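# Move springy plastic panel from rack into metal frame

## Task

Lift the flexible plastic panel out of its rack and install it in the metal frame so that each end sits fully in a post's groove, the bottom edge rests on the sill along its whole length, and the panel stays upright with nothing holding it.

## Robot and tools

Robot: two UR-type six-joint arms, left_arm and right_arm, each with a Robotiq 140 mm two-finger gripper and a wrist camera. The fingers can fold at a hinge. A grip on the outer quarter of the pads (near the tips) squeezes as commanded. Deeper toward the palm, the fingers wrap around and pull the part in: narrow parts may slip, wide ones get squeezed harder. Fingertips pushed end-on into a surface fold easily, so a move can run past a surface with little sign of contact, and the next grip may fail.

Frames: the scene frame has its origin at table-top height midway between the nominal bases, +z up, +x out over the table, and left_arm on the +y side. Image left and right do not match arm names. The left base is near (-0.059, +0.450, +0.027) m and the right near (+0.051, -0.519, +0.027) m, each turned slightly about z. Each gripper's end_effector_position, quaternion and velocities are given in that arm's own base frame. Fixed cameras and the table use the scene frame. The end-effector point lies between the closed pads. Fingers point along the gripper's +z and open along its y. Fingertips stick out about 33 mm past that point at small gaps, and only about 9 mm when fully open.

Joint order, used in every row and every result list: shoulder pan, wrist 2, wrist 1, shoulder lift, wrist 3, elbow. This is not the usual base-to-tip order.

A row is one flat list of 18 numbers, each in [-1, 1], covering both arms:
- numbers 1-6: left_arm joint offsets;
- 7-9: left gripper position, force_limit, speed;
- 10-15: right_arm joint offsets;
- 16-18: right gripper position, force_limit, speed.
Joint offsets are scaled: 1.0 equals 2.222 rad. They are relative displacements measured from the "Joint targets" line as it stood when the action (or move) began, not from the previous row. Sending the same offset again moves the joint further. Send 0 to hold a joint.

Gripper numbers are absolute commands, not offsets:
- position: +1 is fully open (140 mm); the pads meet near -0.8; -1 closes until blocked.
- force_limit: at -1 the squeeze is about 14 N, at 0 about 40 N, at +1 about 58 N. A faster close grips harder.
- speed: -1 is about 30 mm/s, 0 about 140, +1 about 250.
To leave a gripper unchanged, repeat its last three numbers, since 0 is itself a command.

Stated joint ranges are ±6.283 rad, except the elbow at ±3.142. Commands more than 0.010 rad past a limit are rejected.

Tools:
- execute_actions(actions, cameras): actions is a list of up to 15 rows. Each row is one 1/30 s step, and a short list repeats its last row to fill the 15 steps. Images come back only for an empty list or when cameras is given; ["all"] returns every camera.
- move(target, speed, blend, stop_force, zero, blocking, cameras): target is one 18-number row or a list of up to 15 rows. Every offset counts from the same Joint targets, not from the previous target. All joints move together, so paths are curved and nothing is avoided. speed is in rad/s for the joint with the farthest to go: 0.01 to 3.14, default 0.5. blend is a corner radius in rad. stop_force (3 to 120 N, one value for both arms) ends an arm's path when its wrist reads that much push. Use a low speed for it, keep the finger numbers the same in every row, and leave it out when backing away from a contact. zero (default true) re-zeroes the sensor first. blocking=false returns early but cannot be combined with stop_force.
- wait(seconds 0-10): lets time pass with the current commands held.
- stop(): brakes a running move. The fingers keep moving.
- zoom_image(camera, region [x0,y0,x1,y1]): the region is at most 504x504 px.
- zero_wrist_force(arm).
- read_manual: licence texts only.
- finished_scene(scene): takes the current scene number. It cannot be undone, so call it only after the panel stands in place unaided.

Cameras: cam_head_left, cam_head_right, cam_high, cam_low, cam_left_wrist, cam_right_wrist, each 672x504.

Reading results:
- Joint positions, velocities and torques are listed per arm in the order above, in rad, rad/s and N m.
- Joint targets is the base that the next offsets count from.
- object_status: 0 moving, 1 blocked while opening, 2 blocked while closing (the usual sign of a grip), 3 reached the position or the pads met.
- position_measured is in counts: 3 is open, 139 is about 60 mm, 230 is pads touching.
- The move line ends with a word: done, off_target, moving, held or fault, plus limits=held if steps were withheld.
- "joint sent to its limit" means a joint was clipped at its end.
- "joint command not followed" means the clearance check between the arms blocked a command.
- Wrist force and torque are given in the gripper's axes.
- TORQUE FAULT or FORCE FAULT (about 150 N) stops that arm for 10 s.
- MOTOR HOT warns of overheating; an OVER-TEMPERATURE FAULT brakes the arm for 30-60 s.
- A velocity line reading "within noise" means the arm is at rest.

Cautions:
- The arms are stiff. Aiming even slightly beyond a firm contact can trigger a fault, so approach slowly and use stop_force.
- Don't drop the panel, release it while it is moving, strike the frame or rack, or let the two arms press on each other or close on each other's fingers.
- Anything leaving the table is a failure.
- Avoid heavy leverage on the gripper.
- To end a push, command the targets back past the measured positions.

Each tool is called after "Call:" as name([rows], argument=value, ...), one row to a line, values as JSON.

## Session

Call:
execute_actions(actions=[], cameras=["all"])

Scene clock: 0.00 s.
left_arm: end_effector_position=(+0.3227, -0.0367, +0.1395) position_measured=3 object_status=3 end_effector_quat_wxyz=(-0.049, +0.909, -0.394, +0.124) | right_arm: end_effector_position=(+1.0232, +0.3931, +0.3299) position_measured=3 object_status=3 end_effector_quat_wxyz=(-0.281, +0.783, -0.059, +0.552)
Joint names: [shoulder pan, wrist 2, wrist 1, shoulder lift, wrist 3, elbow]
Joint positions: left_arm=[-0.721 -1.403 -1.938 -2.296 3.256 2.454] | right_arm=[0.187 -1.368 -3.062 -0.507 3.638 0.668]
Joint velocities: within noise
Joint torques (N m): no reading
Wrist force (N): no reading
Wrist torque (N m): no reading
Wrist force, peak (N): no reading
Joint targets: left_arm=[-0.721 -1.403 -1.938 -2.296 3.256 2.454] | right_arm=[0.187 -1.368 -3.062 -0.507 3.638 0.668]
Tool commands: left_gripper/position=+1.0 left_gripper/force_limit=+1.0 left_gripper/speed=+1.0 right_gripper/position=+1.0 right_gripper/force_limit=+1.0 right_gripper/speed=+1.0

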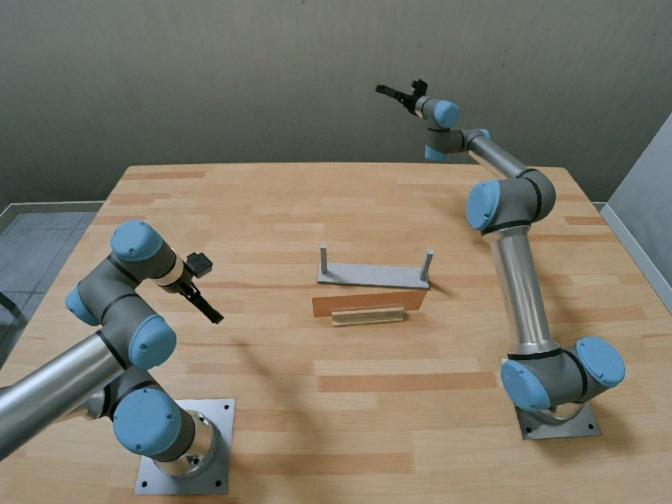

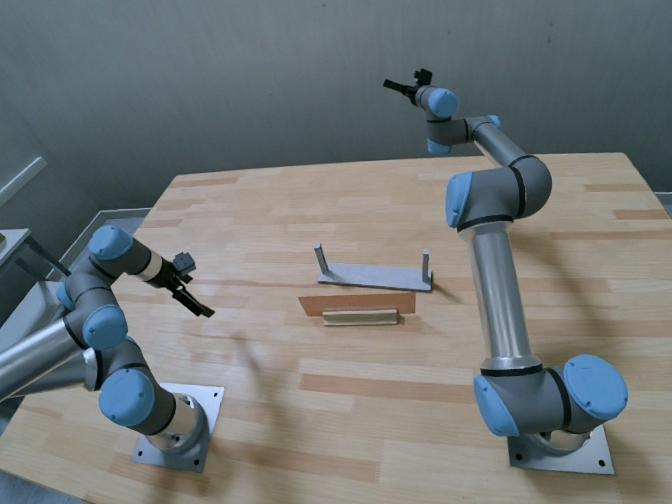

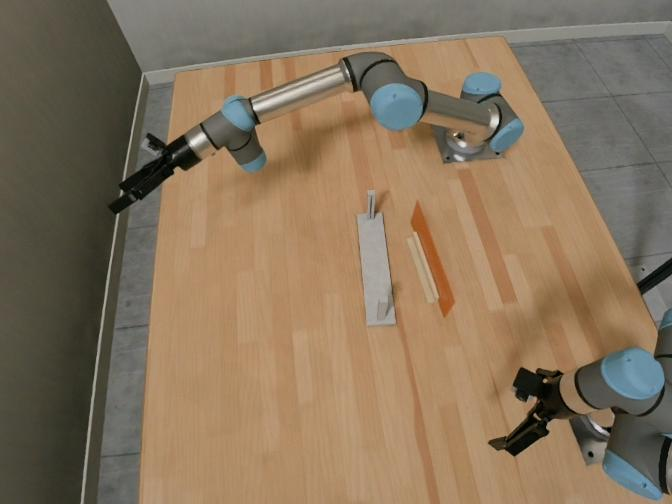

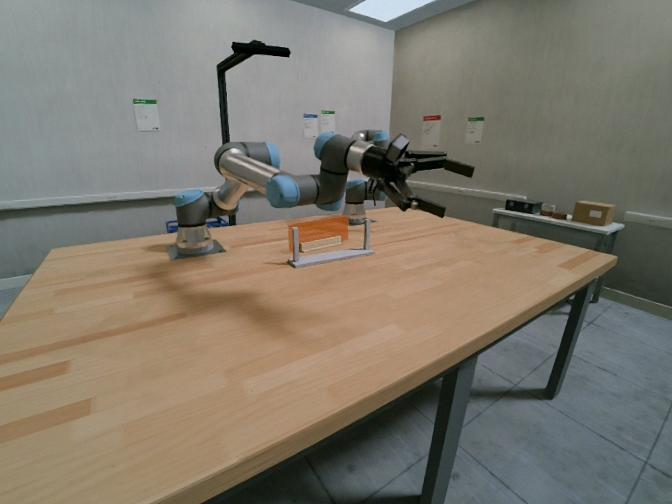

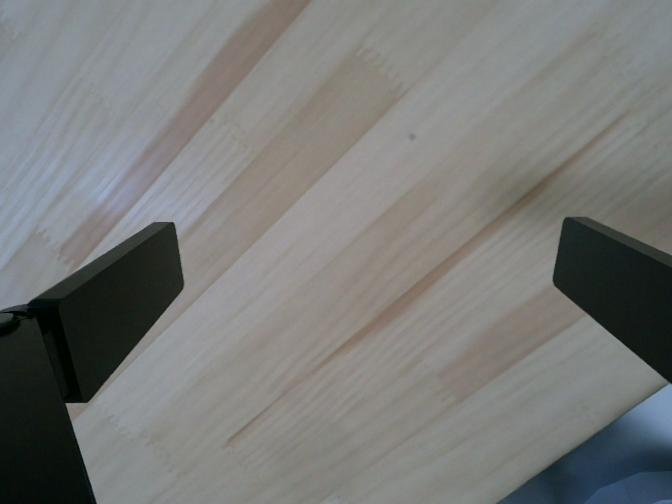

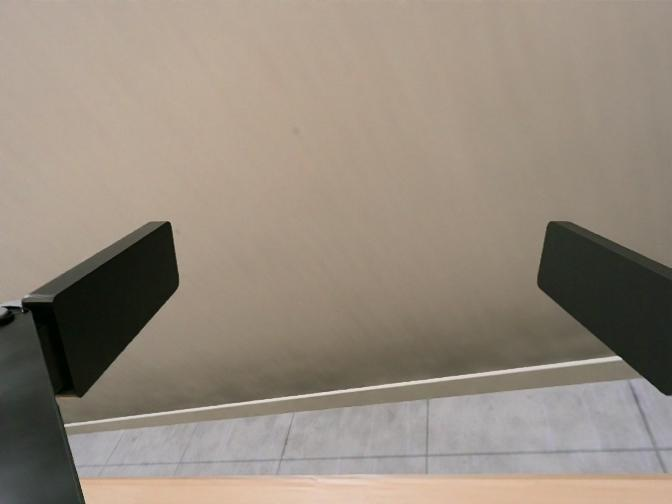

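Call:
zoom_image(camera="cam_high", region=[330, 180, 490, 340])

Call:
zoom_image(camera="cam_head_left", region=[290, 230, 450, 340])

Call:
zoom_image(camera="cam_head_right", region=[280, 230, 450, 340])

Call:
zoom_image(camera="cam_low", region=[270, 200, 390, 280])

Scaled by 3.150 from the camera's 672x504 image, which has a finer 960x720 frame.

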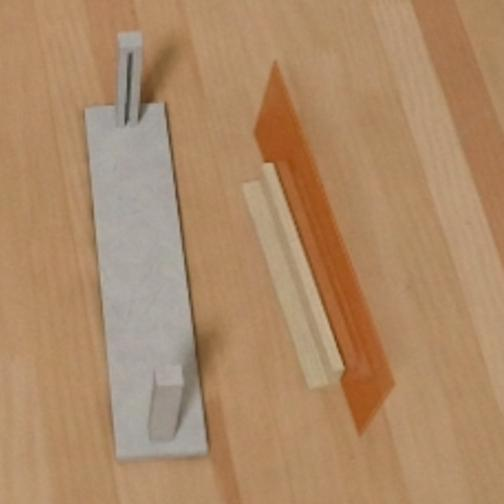

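Scaled by 3.150 from the camera's 672x504 image, which has a finer 960x720 frame.

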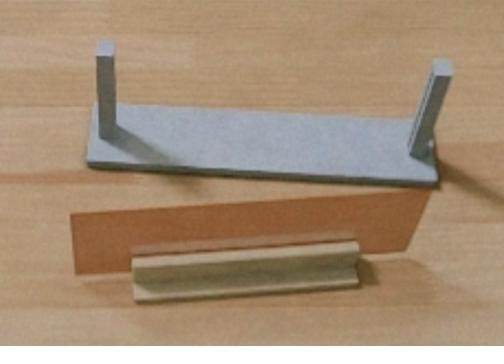

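Scaled by 2.965 from the camera's 672x504 image, which has a finer 960x720 frame.

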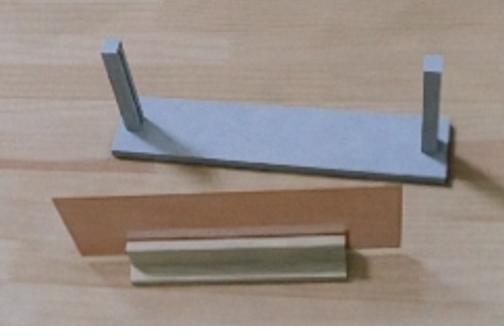

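Scaled by 4.200 from the camera's 672x504 image, which has a finer 960x720 frame.

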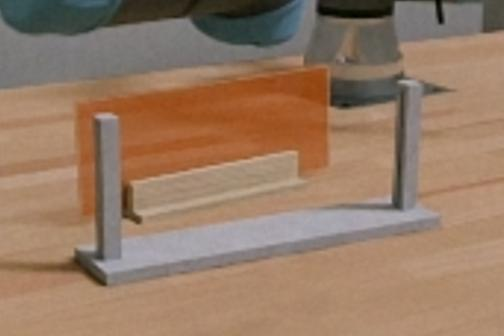

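Call:
move(target=[-0.143114,-0.075608,0.171917,0.372187,-1.0,-0.450045,1,1,1, 0.246175,-0.091359,0.653015,-0.5,0.732673,0.445545,1,1,1], speed=0.8, cameras=["cam_left_wrist", "cam_right_wrist"])

Scene clock: 48.90 s.
left_arm: end_effector_position=(+0.3864, -0.3934, +0.2801) position_measured=3 object_status=3 end_effector_quat_wxyz=(+0.000, +0.861, +0.509, +0.000) | right_arm: end_effector_position=(+0.2609, +0.4149, +0.2601) position_measured=3 object_status=3 end_effector_quat_wxyz=(+0.000, +0.768, -0.640, +0.000)
Joint names: [shoulder pan, wrist 2, wrist 1, shoulder lift, wrist 3, elbow]
Joint positions: left_arm=[-1.039 -1.571 -1.556 -1.469 1.034 1.454] | right_arm=[0.734 -1.571 -1.611 -1.618 5.266 1.658]
Joint torques (N m): left_arm=[-7.01 -1.66 -1.44 -20.03 -1.41 -37.73] | right_arm=[13.07 -2.18 -1.99 -29.41 2.5 -12.3]
Wrist force (N): left_arm=[-0.7 0.9 -0.6] | right_arm=[3.3 -0.7 1.9]
Wrist torque (N m): left_arm=[0.21 0.08 0.05] | right_arm=[0.11 -0.70 -0.40]
Wrist force, peak (N): left_arm=[-1.8 1.1 -0.7] | right_arm=[3.9 0.9 1.9]
Joint targets: left_arm=[-1.039 -1.571 -1.556 -1.469 1.034 1.454] | right_arm=[0.734 -1.571 -1.611 -1.618 5.266 1.658]
move: done
Images, in order (width x height): cam_left_wrist 672x504, cam_right_wrist 672x504.

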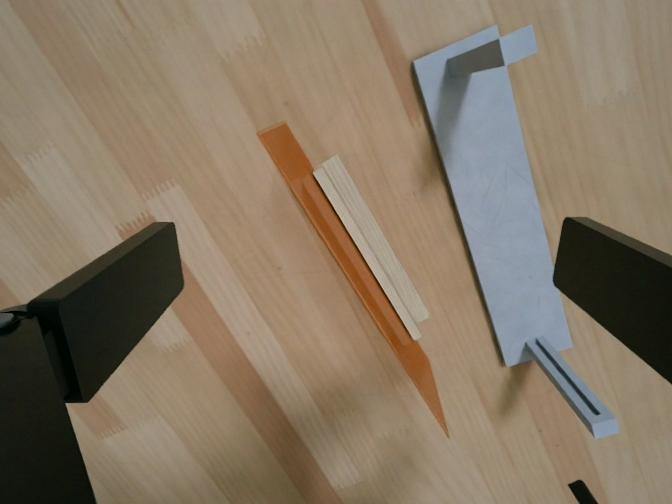

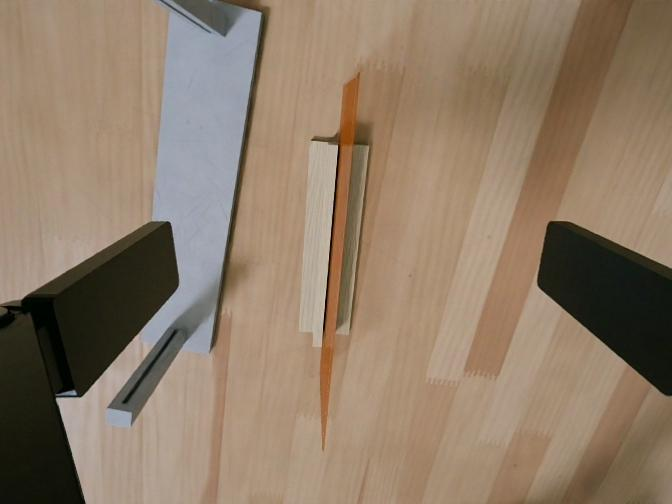

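Call:
zoom_image(camera="cam_right_wrist", region=[300, 50, 400, 170])

Call:
zoom_image(camera="cam_right_wrist", region=[280, 300, 380, 470])

Call:
zoom_image(camera="cam_right_wrist", region=[90, 290, 250, 440])

Call:
zoom_image(camera="cam_right_wrist", region=[130, 0, 290, 80])

Call:
zoom_image(camera="cam_left_wrist", region=[400, 10, 560, 110])

Call:
zoom_image(camera="cam_left_wrist", region=[490, 320, 640, 450])

Call:
zoom_image(camera="cam_left_wrist", region=[240, 100, 360, 220])

Call:
zoom_image(camera="cam_left_wrist", region=[370, 320, 470, 450])

Scaled by 4.200 from the camera's 672x504 image, which has a finer 960x720 frame.

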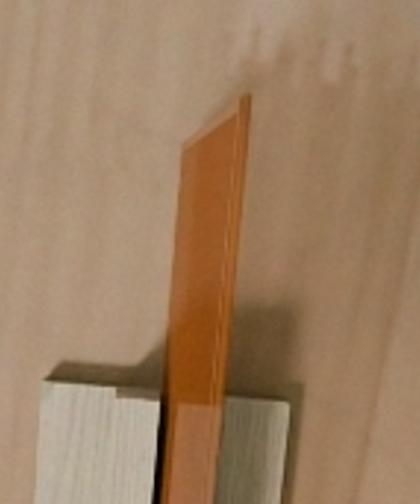

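Scaled by 2.965 from the camera's 672x504 image, which has a finer 960x720 frame.

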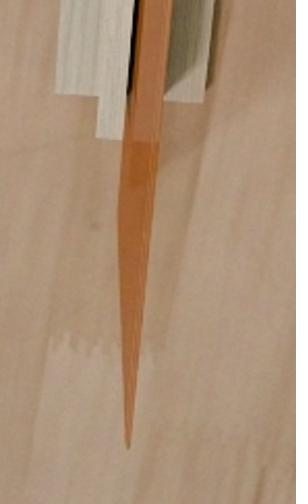

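Scaled by 3.150 from the camera's 672x504 image, which has a finer 960x720 frame.

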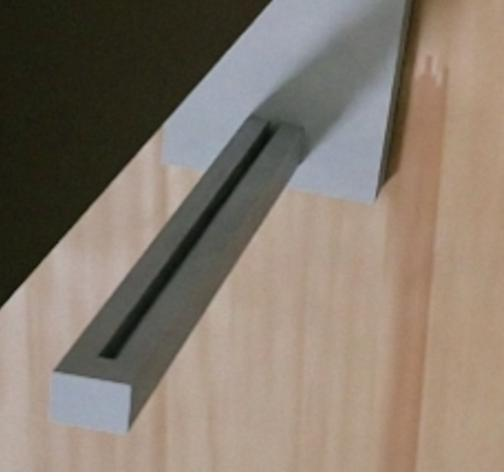

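Scaled by 3.150 from the camera's 672x504 image, which has a finer 960x720 frame.

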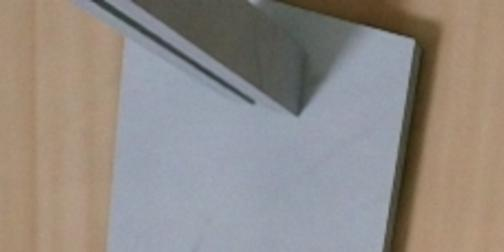

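Scaled by 3.150 from the camera's 672x504 image, which has a finer 960x720 frame.

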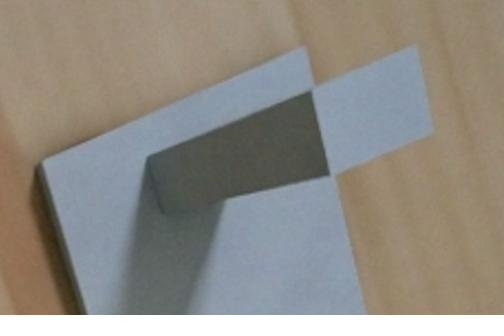

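Scaled by 3.360 from the camera's 672x504 image, which has a finer 960x720 frame.

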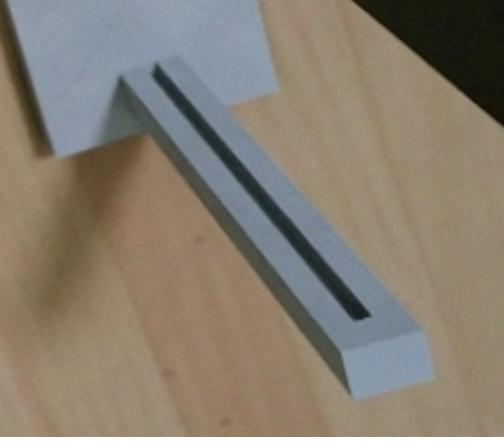

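Scaled by 4.200 from the camera's 672x504 image, which has a finer 960x720 frame.

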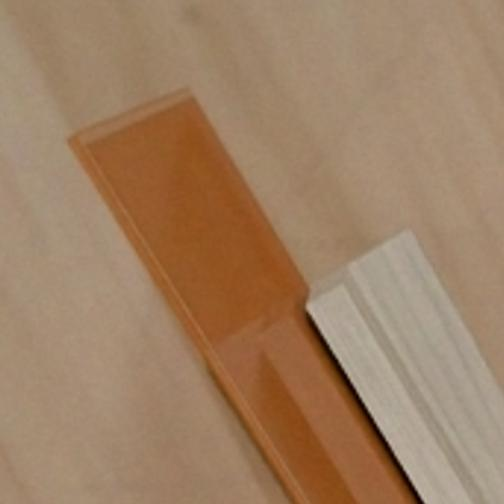

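Scaled by 3.877 from the camera's 672x504 image, which has a finer 960x720 frame.

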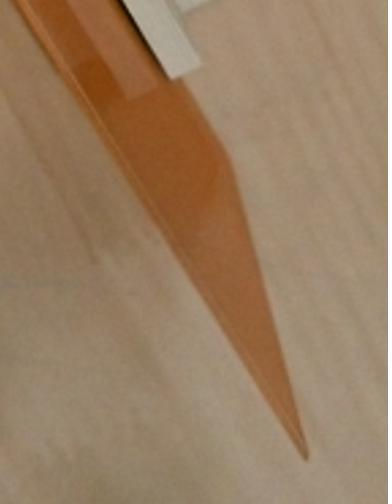

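Call:
move(target=[0.066931,0,-0.022277,0.123598,-0.102289,-0.101229,1,1,1, -0.02499,0,-0.098173,-0.012203,0.009478,0.110468,-0.216,0,0], speed=0.3, cameras=["cam_left_wrist", "cam_right_wrist"])

Call:
zoom_image(camera="cam_right_wrist", region=[280, 40, 420, 300])

Call:
zoom_image(camera="cam_left_wrist", region=[280, 40, 420, 260])

Scene clock: 112.43 s.
left_arm: end_effector_position=(+0.5113, -0.4195, +0.2332) position_measured=3 object_status=3 end_effector_quat_wxyz=(+0.000, +0.750, +0.661, +0.000) | right_arm: end_effector_position=(+0.2645, +0.3845, +0.1750) position_measured=156 object_status=3 end_effector_quat_wxyz=(+0.000, +0.743, -0.669, +0.000)
Joint names: [shoulder pan, wrist 2, wrist 1, shoulder lift, wrist 3, elbow]
Joint positions: left_arm=[-0.89 -1.571 -1.606 -1.195 0.807 1.23] | right_arm=[0.679 -1.571 -1.829 -1.645 5.287 1.903]
Joint torques (N m): left_arm=[11.12 0.78 -3.73 -33.11 -1.2 -36.23] | right_arm=[-9.95 -0.97 -4.54 -27 1.96 -10.08]
Wrist force (N): left_arm=[-0.5 0.7 -0.9] | right_arm=[3.5 -0.6 1.9]
Wrist torque (N m): left_arm=[0.16 0.06 0.02] | right_arm=[0.12 -0.75 -0.40]
Wrist force, peak (N): left_arm=[-0.4 1.8 -0.1] | right_arm=[3.5 -1.0 2.6]
Joint targets: left_arm=[-0.890 -1.571 -1.606 -1.195 0.807 1.229] | right_arm=[0.678 -1.571 -1.829 -1.645 5.287 1.903]
move: done
Images, in order (width x height): cam_left_wrist 672x504, cam_right_wrist 672x504.

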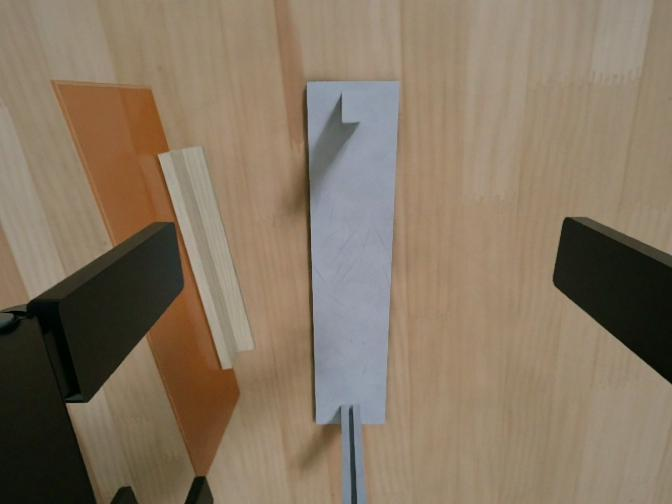

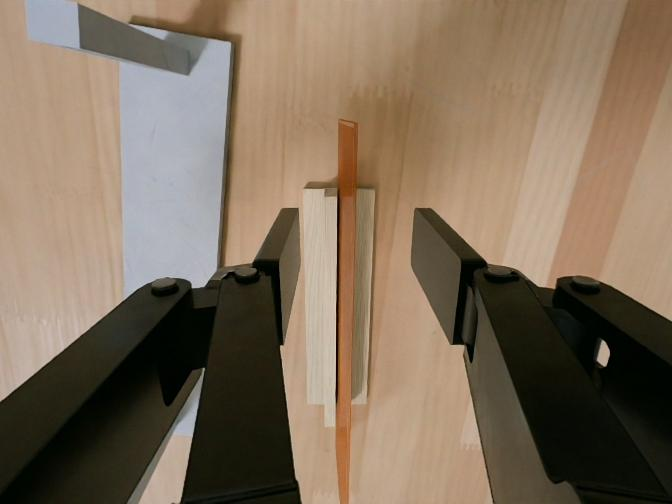

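Scaled by 1.938 from the camera's 672x504 image, which has a finer 960x720 frame.

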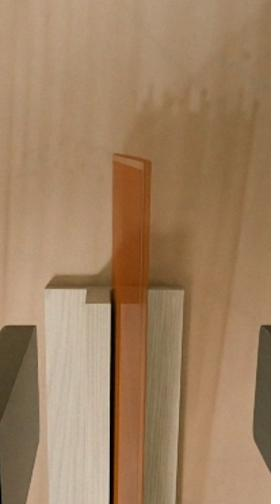

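Scaled by 2.291 from the camera's 672x504 image, which has a finer 960x720 frame.

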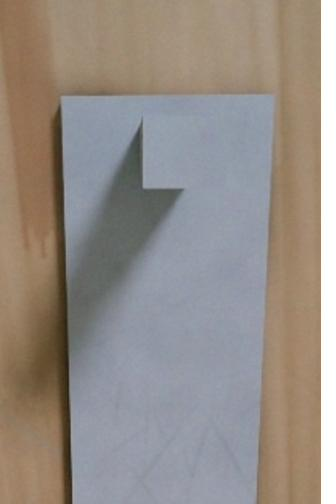

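Call:
wait(seconds=0, cameras=["cam_right_wrist"])

Scene clock: 130.57 s.
left_arm: end_effector_position=(+0.5114, -0.4195, +0.2331) position_measured=3 object_status=3 end_effector_quat_wxyz=(+0.000, +0.750, +0.661, +0.000) | right_arm: end_effector_position=(+0.2645, +0.3845, +0.1749) position_measured=156 object_status=3 end_effector_quat_wxyz=(+0.000, +0.743, -0.669, +0.000)
Joint names: [shoulder pan, wrist 2, wrist 1, shoulder lift, wrist 3, elbow]
Joint positions: left_arm=[-0.89 -1.571 -1.606 -1.195 0.807 1.229] | right_arm=[0.678 -1.571 -1.829 -1.645 5.287 1.903]
Joint torques (N m): left_arm=[10.62 0.77 -3.77 -34.04 -1.26 -37.25] | right_arm=[-10.99 1.26 -4.98 -27.07 2 -11.76]
Wrist force (N): left_arm=[-0.7 0.6 -0.7] | right_arm=[3.5 -0.9 1.8]
Wrist torque (N m): left_arm=[0.16 0.09 0.03] | right_arm=[0.06 -0.74 -0.40]
Wrist force, peak (N): left_arm=[-0.5 0.7 -0.9] | right_arm=[3.4 -0.9 2.1]
Joint targets: left_arm=[-0.890 -1.571 -1.606 -1.195 0.807 1.229] | right_arm=[0.678 -1.571 -1.829 -1.645 5.287 1.903]
Tool commands: left_gripper/position=+1.0 left_gripper/force_limit=+1.0 left_gripper/speed=+1.0 right_gripper/position=-0.216 right_gripper/force_limit=+0.0 right_gripper/speed=+0.0
Images, in order (width x height): cam_right_wrist 672x504.

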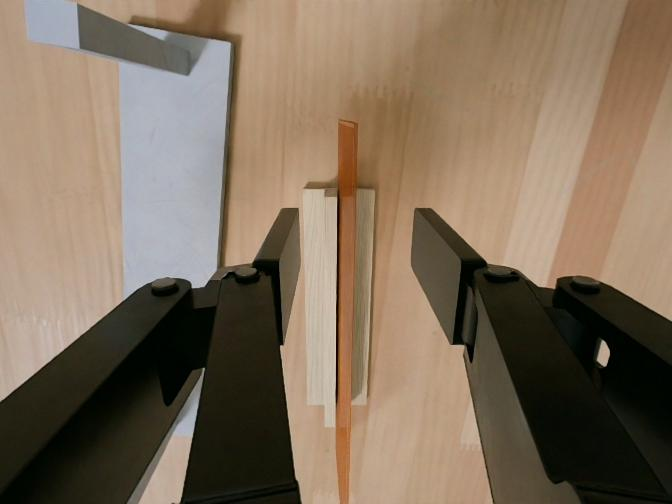

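Call:
zoom_image(camera="cam_right_wrist", region=[280, 100, 440, 260])

Scaled by 3.150 from the camera's 672x504 image, which has a finer 960x720 frame.

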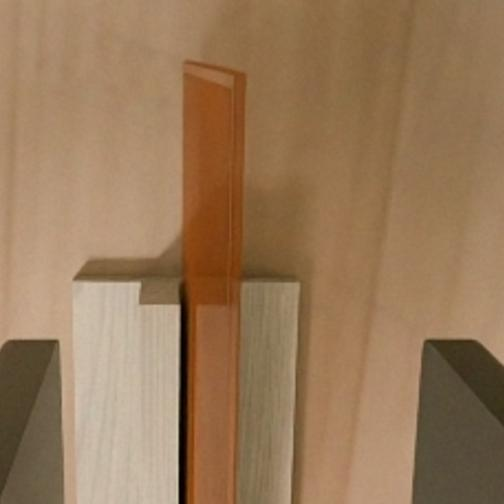

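Call:
move([
  [0,0,0,0,0,0,1,1,1,0,0,-0.064296,0.019223,0,0.045073,-0.216,0,0],
  [0,0,0,0,0,0,1,1,1,0,0,-0.064296,0.019223,0,0.045073,-1,1,-0.5],
], speed=0.2, cameras=["cam_right_wrist"])

Scene clock: 151.33 s.
left_arm: end_effector_position=(+0.5114, -0.4195, +0.2331) position_measured=3 object_status=3 end_effector_quat_wxyz=(+0.000, +0.750, +0.661, +0.000) | right_arm: end_effector_position=(+0.2645, +0.3845, +0.1229) position_measured=232 object_status=0 end_effector_quat_wxyz=(+0.000, +0.743, -0.669, +0.000)
Joint names: [shoulder pan, wrist 2, wrist 1, shoulder lift, wrist 3, elbow]
Joint positions: left_arm=[-0.89 -1.571 -1.606 -1.195 0.807 1.229] | right_arm=[0.678 -1.571 -1.972 -1.602 5.287 2.004]
Joint torques (N m): left_arm=[10.31 0.81 -3.75 -33.74 -1.42 -37.82] | right_arm=[-9.71 1.65 -3.58 -14.85 1.87 -11.2]
Wrist force (N): left_arm=[-0.5 0.8 -0.8] | right_arm=[3.5 -0.9 0.6]
Wrist torque (N m): left_arm=[0.20 0.07 0.03] | right_arm=[0.17 -0.76 -0.37]
Wrist force, peak (N): left_arm=[-0.6 1.1 -0.7] | right_arm=[3.5 -0.9 2.1]
Joint targets: left_arm=[-0.890 -1.571 -1.606 -1.195 0.807 1.229] | right_arm=[0.678 -1.571 -1.972 -1.602 5.287 2.004]
move: done
Images, in order (width x height): cam_right_wrist 672x504.

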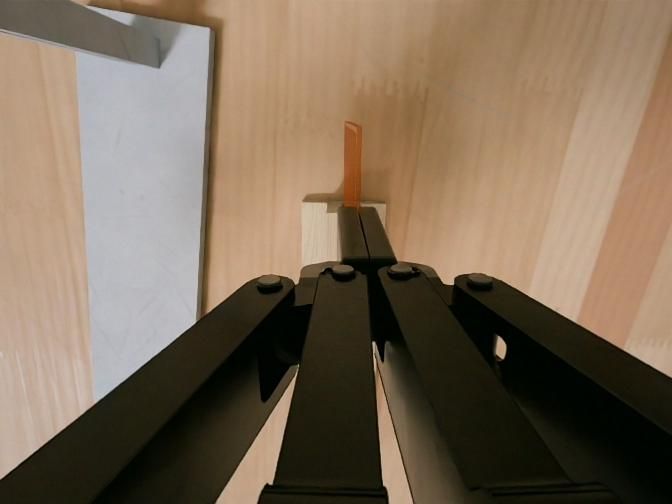

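Call:
move([
  [0,0,0,0,0,0,1,1,1,0,0,0.037432,-0.012295,0,-0.025270,-1,1,-0.5],
  [0,0,0,0,0,0,1,1,1,0,0,0.073956,-0.021547,0,-0.052542,-1,1,-0.5],
], speed=0.2, stop_force=10, blend=0.02, cameras=["cam_right_wrist", "cam_left_wrist"])

Scene clock: 173.33 s.
left_arm: end_effector_position=(+0.5114, -0.4195, +0.2331) position_measured=3 object_status=3 end_effector_quat_wxyz=(+0.000, +0.750, +0.661, +0.000) | right_arm: end_effector_position=(+0.2645, +0.3845, +0.1830) position_measured=232 object_status=3 end_effector_quat_wxyz=(+0.000, +0.743, -0.669, +0.000)
Joint names: [shoulder pan, wrist 2, wrist 1, shoulder lift, wrist 3, elbow]
Joint positions: left_arm=[-0.89 -1.571 -1.606 -1.195 0.807 1.229] | right_arm=[0.678 -1.571 -1.807 -1.65 5.287 1.887]
Joint torques (N m): left_arm=[9.96 0.76 -3.87 -33.47 -1.24 -37.73] | right_arm=[-8.44 1.58 -1.74 -27.1 1.77 -38.94]
Wrist force (N): left_arm=[-0.6 0.6 -0.5] | right_arm=[3.4 -0.6 2.7]
Wrist torque (N m): left_arm=[0.14 0.08 0.02] | right_arm=[0.12 -0.62 -0.40]
Wrist force, peak (N): left_arm=[-0.6 1.0 -0.8] | right_arm=[3.3 -0.9 3.3]
Joint targets: left_arm=[-0.890 -1.571 -1.606 -1.195 0.807 1.229] | right_arm=[0.678 -1.571 -1.807 -1.650 5.287 1.887]
move: done
Images, in order (width x height): cam_left_wrist 672x504, cam_right_wrist 672x504.

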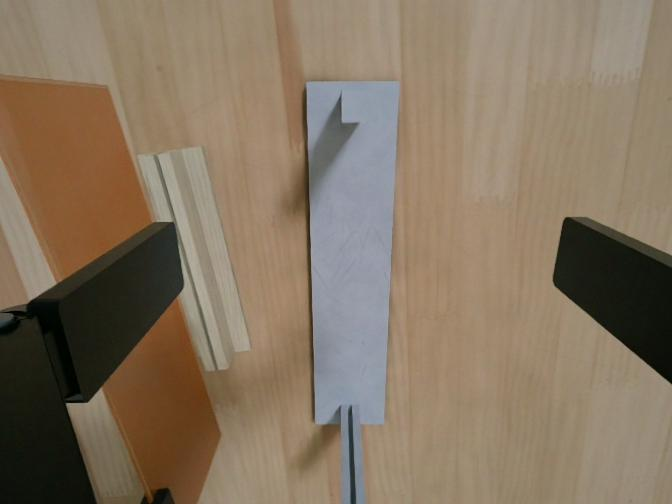

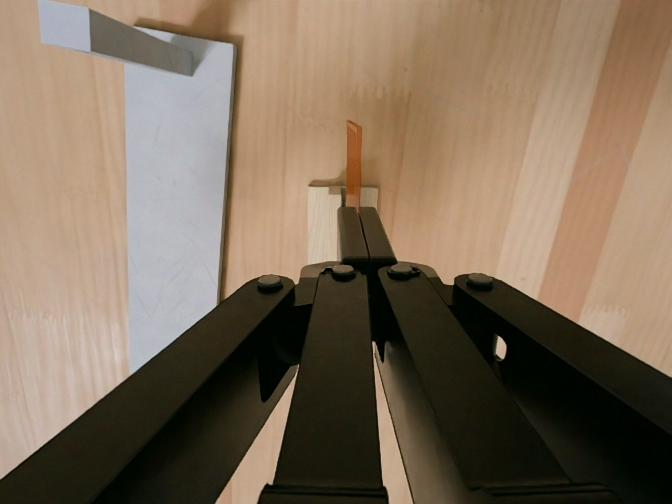

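Call:
move(target=[0,0,0,0,0,0,1,1,1,-0.082521,0,-0.001509,0.028148,0.013339,-0.026638,-1,1,-0.5], speed=0.35, cameras=["cam_right_wrist", "cam_left_wrist"])

Scene clock: 177.90 s.
left_arm: end_effector_position=(+0.5114, -0.4195, +0.2331) position_measured=3 object_status=3 end_effector_quat_wxyz=(+0.000, +0.750, +0.661, +0.000) | right_arm: end_effector_position=(+0.3531, +0.3424, +0.1830) position_measured=232 object_status=3 end_effector_quat_wxyz=(+0.000, -0.668, +0.744, +0.000)
Joint names: [shoulder pan, wrist 2, wrist 1, shoulder lift, wrist 3, elbow]
Joint positions: left_arm=[-0.89 -1.571 -1.606 -1.195 0.807 1.229] | right_arm=[0.496 -1.571 -1.811 -1.588 5.317 1.828]
Joint torques (N m): left_arm=[10.42 0.81 -3.86 -34.01 -1.29 -37.44] | right_arm=[-9.89 1.56 -5.11 -17.23 2.19 -40.11]
Wrist force (N): left_arm=[-0.7 0.7 -0.7] | right_arm=[3.1 -1.0 2.6]
Wrist torque (N m): left_arm=[0.17 0.09 0.03] | right_arm=[0.03 -0.59 -0.39]
Wrist force, peak (N): left_arm=[-0.7 0.6 -1.0] | right_arm=[3.9 -2.1 2.9]
Joint targets: left_arm=[-0.890 -1.571 -1.606 -1.195 0.807 1.229] | right_arm=[0.495 -1.571 -1.811 -1.588 5.317 1.828]
move: done
Images, in order (width x height): cam_left_wrist 672x504, cam_right_wrist 672x504.

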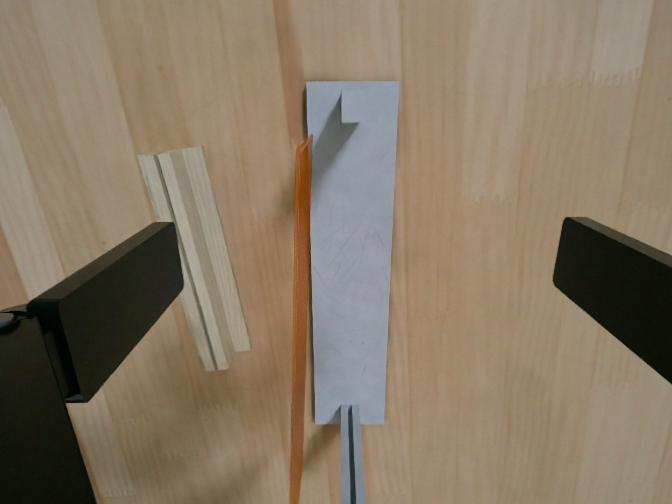

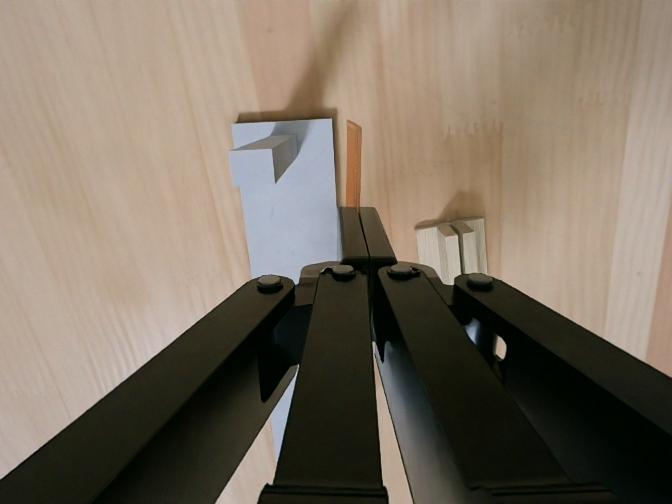

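Call:
zoom_image(camera="cam_left_wrist", region=[280, 70, 420, 210])

Call:
zoom_image(camera="cam_right_wrist", region=[220, 100, 380, 220])

Scaled by 3.600 from the camera's 672x504 image, which has a finer 960x720 frame.

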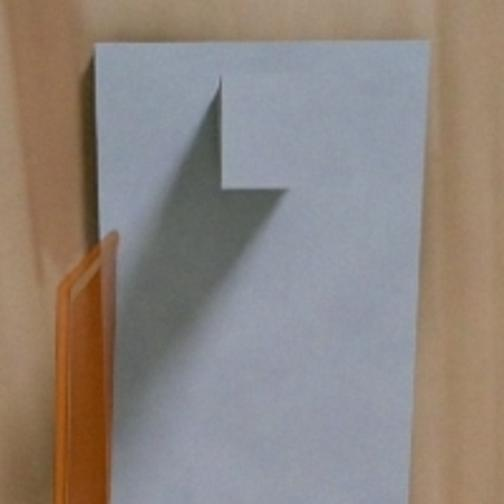

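Scaled by 3.150 from the camera's 672x504 image, which has a finer 960x720 frame.

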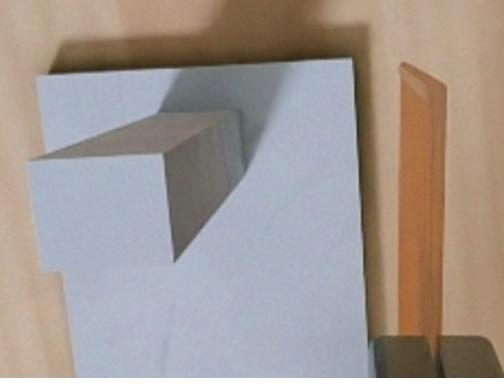

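Call:
move([
  [0,0,0,0,0,0,1,1,1,-0.009709,0,0.000472,0.028500,-0.009709,-0.028973,-1,1,-0.5],
  [0,0,0,0,0,0,1,1,1,-0.009709,0,-0.053751,0.043281,-0.009709,0.010470,-1,1,-0.5],
], speed=0.25, stop_force=10, blend=0.01, cameras=["cam_right_wrist", "cam_left_wrist"])

Call:
zoom_image(camera="cam_left_wrist", region=[300, 70, 420, 190])

Call:
zoom_image(camera="cam_right_wrist", region=[240, 100, 380, 220])

Scene clock: 205.70 s.
left_arm: end_effector_position=(+0.5114, -0.4195, +0.2331) position_measured=3 object_status=3 end_effector_quat_wxyz=(+0.000, +0.750, +0.661, +0.000) | right_arm: end_effector_position=(+0.3846, +0.3469, +0.1370) position_measured=232 object_status=3 end_effector_quat_wxyz=(+0.000, -0.667, +0.745, +0.000)
Joint names: [shoulder pan, wrist 2, wrist 1, shoulder lift, wrist 3, elbow]
Joint positions: left_arm=[-0.89 -1.571 -1.606 -1.195 0.807 1.229] | right_arm=[0.474 -1.571 -1.93 -1.491 5.295 1.851]
Joint torques (N m): left_arm=[10.93 0.64 -3.9 -33.21 -1.1 -37.25] | right_arm=[-10.66 1.36 -4.92 -21.43 -1.96 -12.06]
Wrist force (N): left_arm=[-0.5 0.8 -0.7] | right_arm=[3.3 -1.0 2.4]
Wrist torque (N m): left_arm=[0.20 0.05 0.02] | right_arm=[0.05 -0.61 -0.25]
Wrist force, peak (N): left_arm=[-0.6 1.0 -0.8] | right_arm=[3.6 -1.0 3.3]
Joint targets: left_arm=[-0.890 -1.571 -1.606 -1.195 0.807 1.229] | right_arm=[0.474 -1.571 -1.930 -1.491 5.295 1.851]
move: done
Images, in order (width x height): cam_left_wrist 672x504, cam_right_wrist 672x504.

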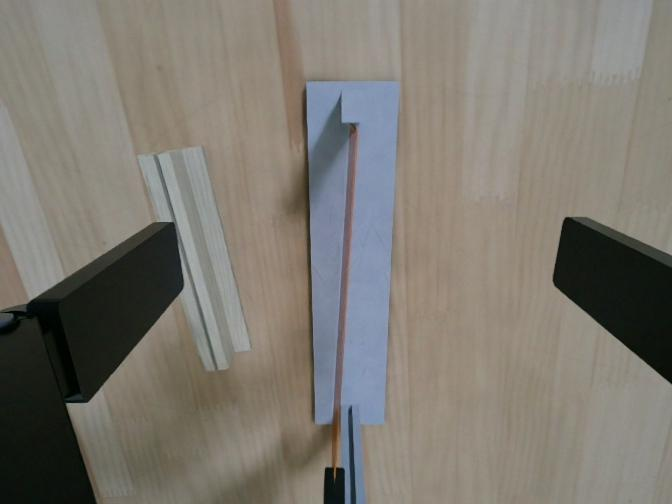

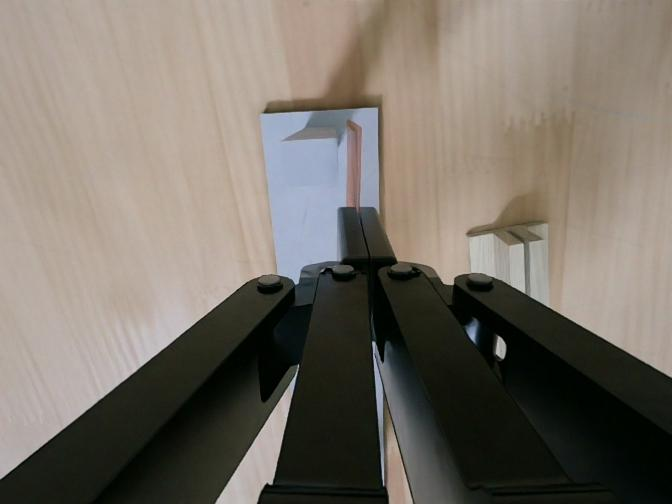

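Scaled by 4.200 from the camera's 672x504 image, which has a finer 960x720 frame.

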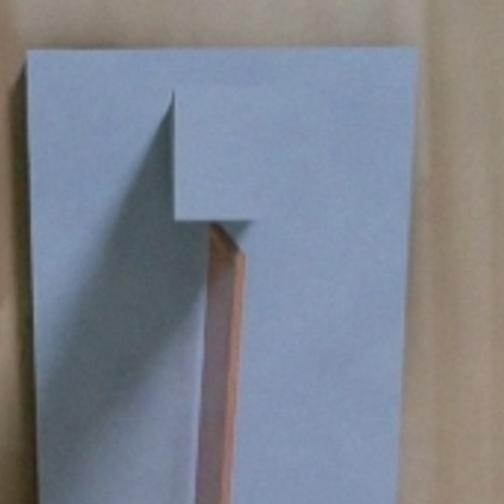

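Scaled by 3.600 from the camera's 672x504 image, which has a finer 960x720 frame.

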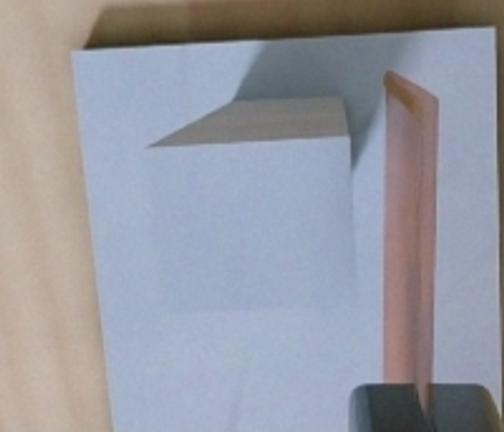

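Call:
zoom_image(camera="cam_left_wrist", region=[330, 80, 390, 140])

Scaled by 8.400 from the camera's 672x504 image, which has a finer 960x720 frame.

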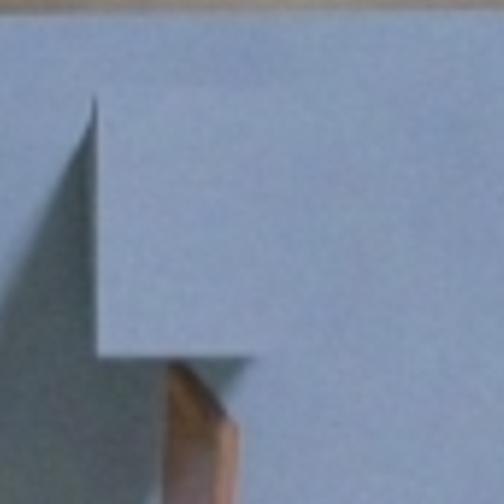

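Call:
move([
  [0,0,0,0,0,0,1,1,1,-0.000445,0,-0.007072,0.003087,-0.000445,0.003985,-1,1,-0.5],
  [0,0,0,0,0,0,1,1,1,-0.000445,0,-0.015405,0.005802,-0.000445,0.009603,-1,1,-0.5],
], speed=[0.1, 0.012], stop_force=4, cameras=["cam_right_wrist", "cam_left_wrist"])

Call:
zoom_image(camera="cam_left_wrist", region=[330, 80, 390, 140])

Scene clock: 240.73 s.
left_arm: end_effector_position=(+0.5114, -0.4195, +0.2331) position_measured=3 object_status=3 end_effector_quat_wxyz=(+0.000, +0.750, +0.661, +0.000) | right_arm: end_effector_position=(+0.3855, +0.3468, +0.1271) position_measured=232 object_status=3 end_effector_quat_wxyz=(+0.000, -0.667, +0.745, +0.000)
Joint names: [shoulder pan, wrist 2, wrist 1, shoulder lift, wrist 3, elbow]
Joint positions: left_arm=[-0.89 -1.571 -1.606 -1.195 0.807 1.229] | right_arm=[0.473 -1.571 -1.956 -1.481 5.294 1.867]
Joint torques (N m): left_arm=[10.41 0.74 -3.86 -33.78 -1.09 -36.66] | right_arm=[-9.4 1.51 -1.37 -32.1 -1.99 -36.21]
Wrist force (N): left_arm=[-0.6 0.6 -0.7] | right_arm=[4.4 -0.8 -2.6]
Wrist torque (N m): left_arm=[0.16 0.07 0.03] | right_arm=[0.08 -0.70 -0.25]
Wrist force, peak (N): left_arm=[-0.6 0.8 -0.9] | right_arm=[4.5 -1.1 -4.4]
Joint targets: left_arm=[-0.890 -1.571 -1.606 -1.195 0.807 1.229] | right_arm=[0.473 -1.571 -1.956 -1.481 5.294 1.867]
move: contact (right_arm); path passed 1 of 2 targets
Images, in order (width x height): cam_left_wrist 672x504, cam_right_wrist 672x504.

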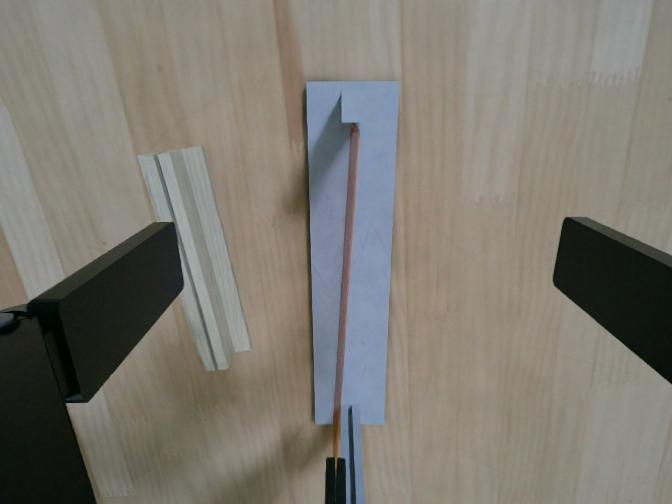

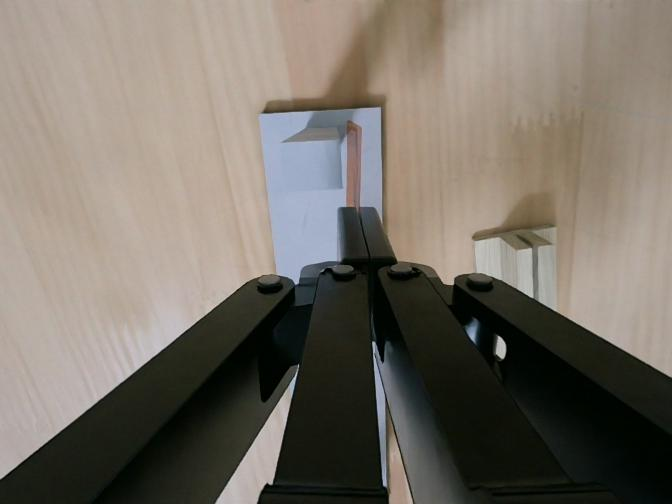

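Scaled by 8.400 from the camera's 672x504 image, which has a finer 960x720 frame.

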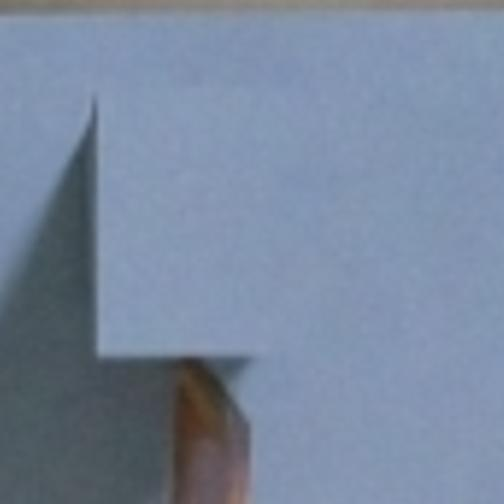

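Call:
move(target=[0,0,0,0,0,0,1,1,1,0,0,0.001434,-0.000500,0,-0.000933,-1,1,-0.5], speed=0.05)

Call:
move(target=[0,0,0,0,0,0,1,1,1,0.009375,0,0.000942,0.008940,0.009375,-0.009882,-1,1,-0.5], speed=0.012, stop_force=4, cameras=["cam_right_wrist", "cam_left_wrist"])

Call:
zoom_image(camera="cam_left_wrist", region=[330, 80, 390, 140])

Scene clock: 258.40 s.
left_arm: end_effector_position=(+0.5114, -0.4195, +0.2331) position_measured=3 object_status=3 end_effector_quat_wxyz=(+0.000, +0.750, +0.661, +0.000) | right_arm: end_effector_position=(+0.3855, +0.3468, +0.1283) position_measured=232 object_status=3 end_effector_quat_wxyz=(+0.000, -0.667, +0.745, +0.000)
Joint names: [shoulder pan, wrist 2, wrist 1, shoulder lift, wrist 3, elbow]
Joint positions: left_arm=[-0.89 -1.571 -1.606 -1.195 0.807 1.229] | right_arm=[0.473 -1.571 -1.953 -1.482 5.294 1.865]
Joint torques (N m): left_arm=[10.62 0.69 -3.88 -33.8 -1.28 -37.31] | right_arm=[-4.75 1.53 -1.86 -34.09 -1.98 -38.46]
Wrist force (N): left_arm=[-0.5 0.8 -0.6] | right_arm=[3.4 -1.1 2.2]
Wrist torque (N m): left_arm=[0.19 0.05 0.02] | right_arm=[0.02 -0.73 -0.24]
Wrist force, peak (N): left_arm=[-0.6 0.6 -0.9] | right_arm=[4.5 -0.9 -2.9]
Joint targets: left_arm=[-0.890 -1.571 -1.606 -1.195 0.807 1.229] | right_arm=[0.473 -1.571 -1.953 -1.482 5.294 1.865]
move: done

Scene clock: 261.13 s.
left_arm: end_effector_position=(+0.5114, -0.4195, +0.2331) position_measured=3 object_status=3 end_effector_quat_wxyz=(+0.000, +0.750, +0.661, +0.000) | right_arm: end_effector_position=(+0.3859, +0.3588, +0.1283) position_measured=232 object_status=3 end_effector_quat_wxyz=(+0.000, -0.667, +0.745, +0.000)
Joint names: [shoulder pan, wrist 2, wrist 1, shoulder lift, wrist 3, elbow]
Joint positions: left_arm=[-0.89 -1.571 -1.606 -1.195 0.807 1.229] | right_arm=[0.493 -1.571 -1.951 -1.462 5.315 1.843]
Joint torques (N m): left_arm=[10.29 0.74 -3.96 -34 -1.19 -37.57] | right_arm=[12.76 1.5 -1.68 -22.31 2.02 -38.15]
Wrist force (N): left_arm=[-0.5 0.8 -0.5] | right_arm=[3.5 -1.0 2.3]
Wrist torque (N m): left_arm=[0.20 0.06 0.03] | right_arm=[0.05 -0.73 -0.38]
Wrist force, peak (N): left_arm=[-0.5 0.9 -0.7] | right_arm=[3.6 -1.0 2.6]
Joint targets: left_arm=[-0.890 -1.571 -1.606 -1.195 0.807 1.229] | right_arm=[0.493 -1.571 -1.951 -1.462 5.315 1.843]
move: done
Images, in order (width x height): cam_left_wrist 672x504, cam_right_wrist 672x504.

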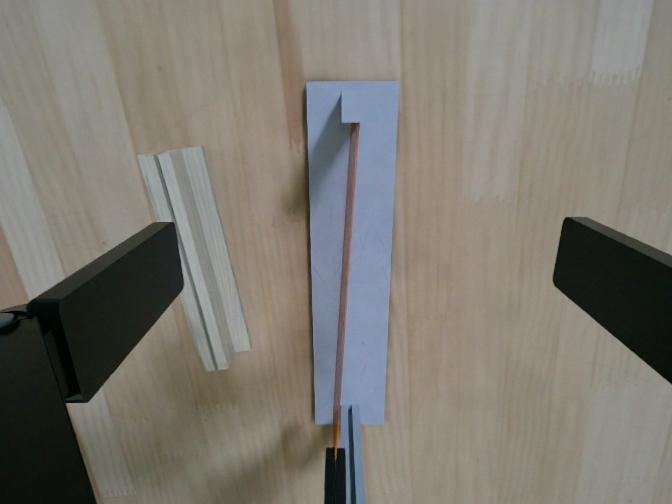

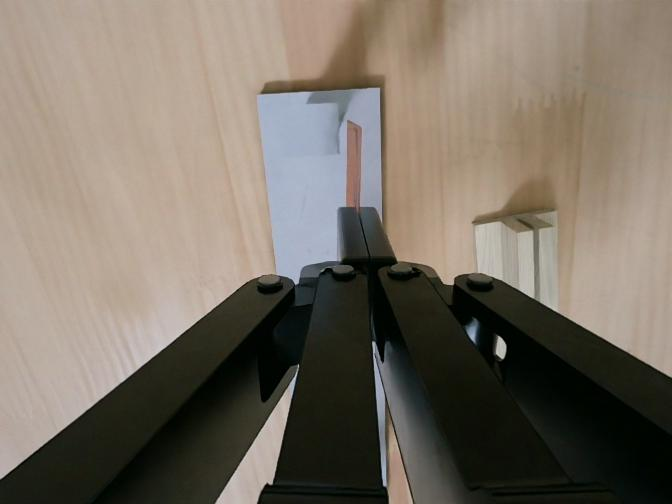

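Scaled by 8.400 from the camera's 672x504 image, which has a finer 960x720 frame.

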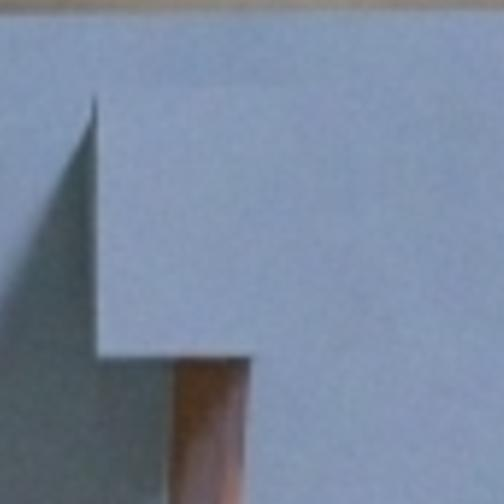

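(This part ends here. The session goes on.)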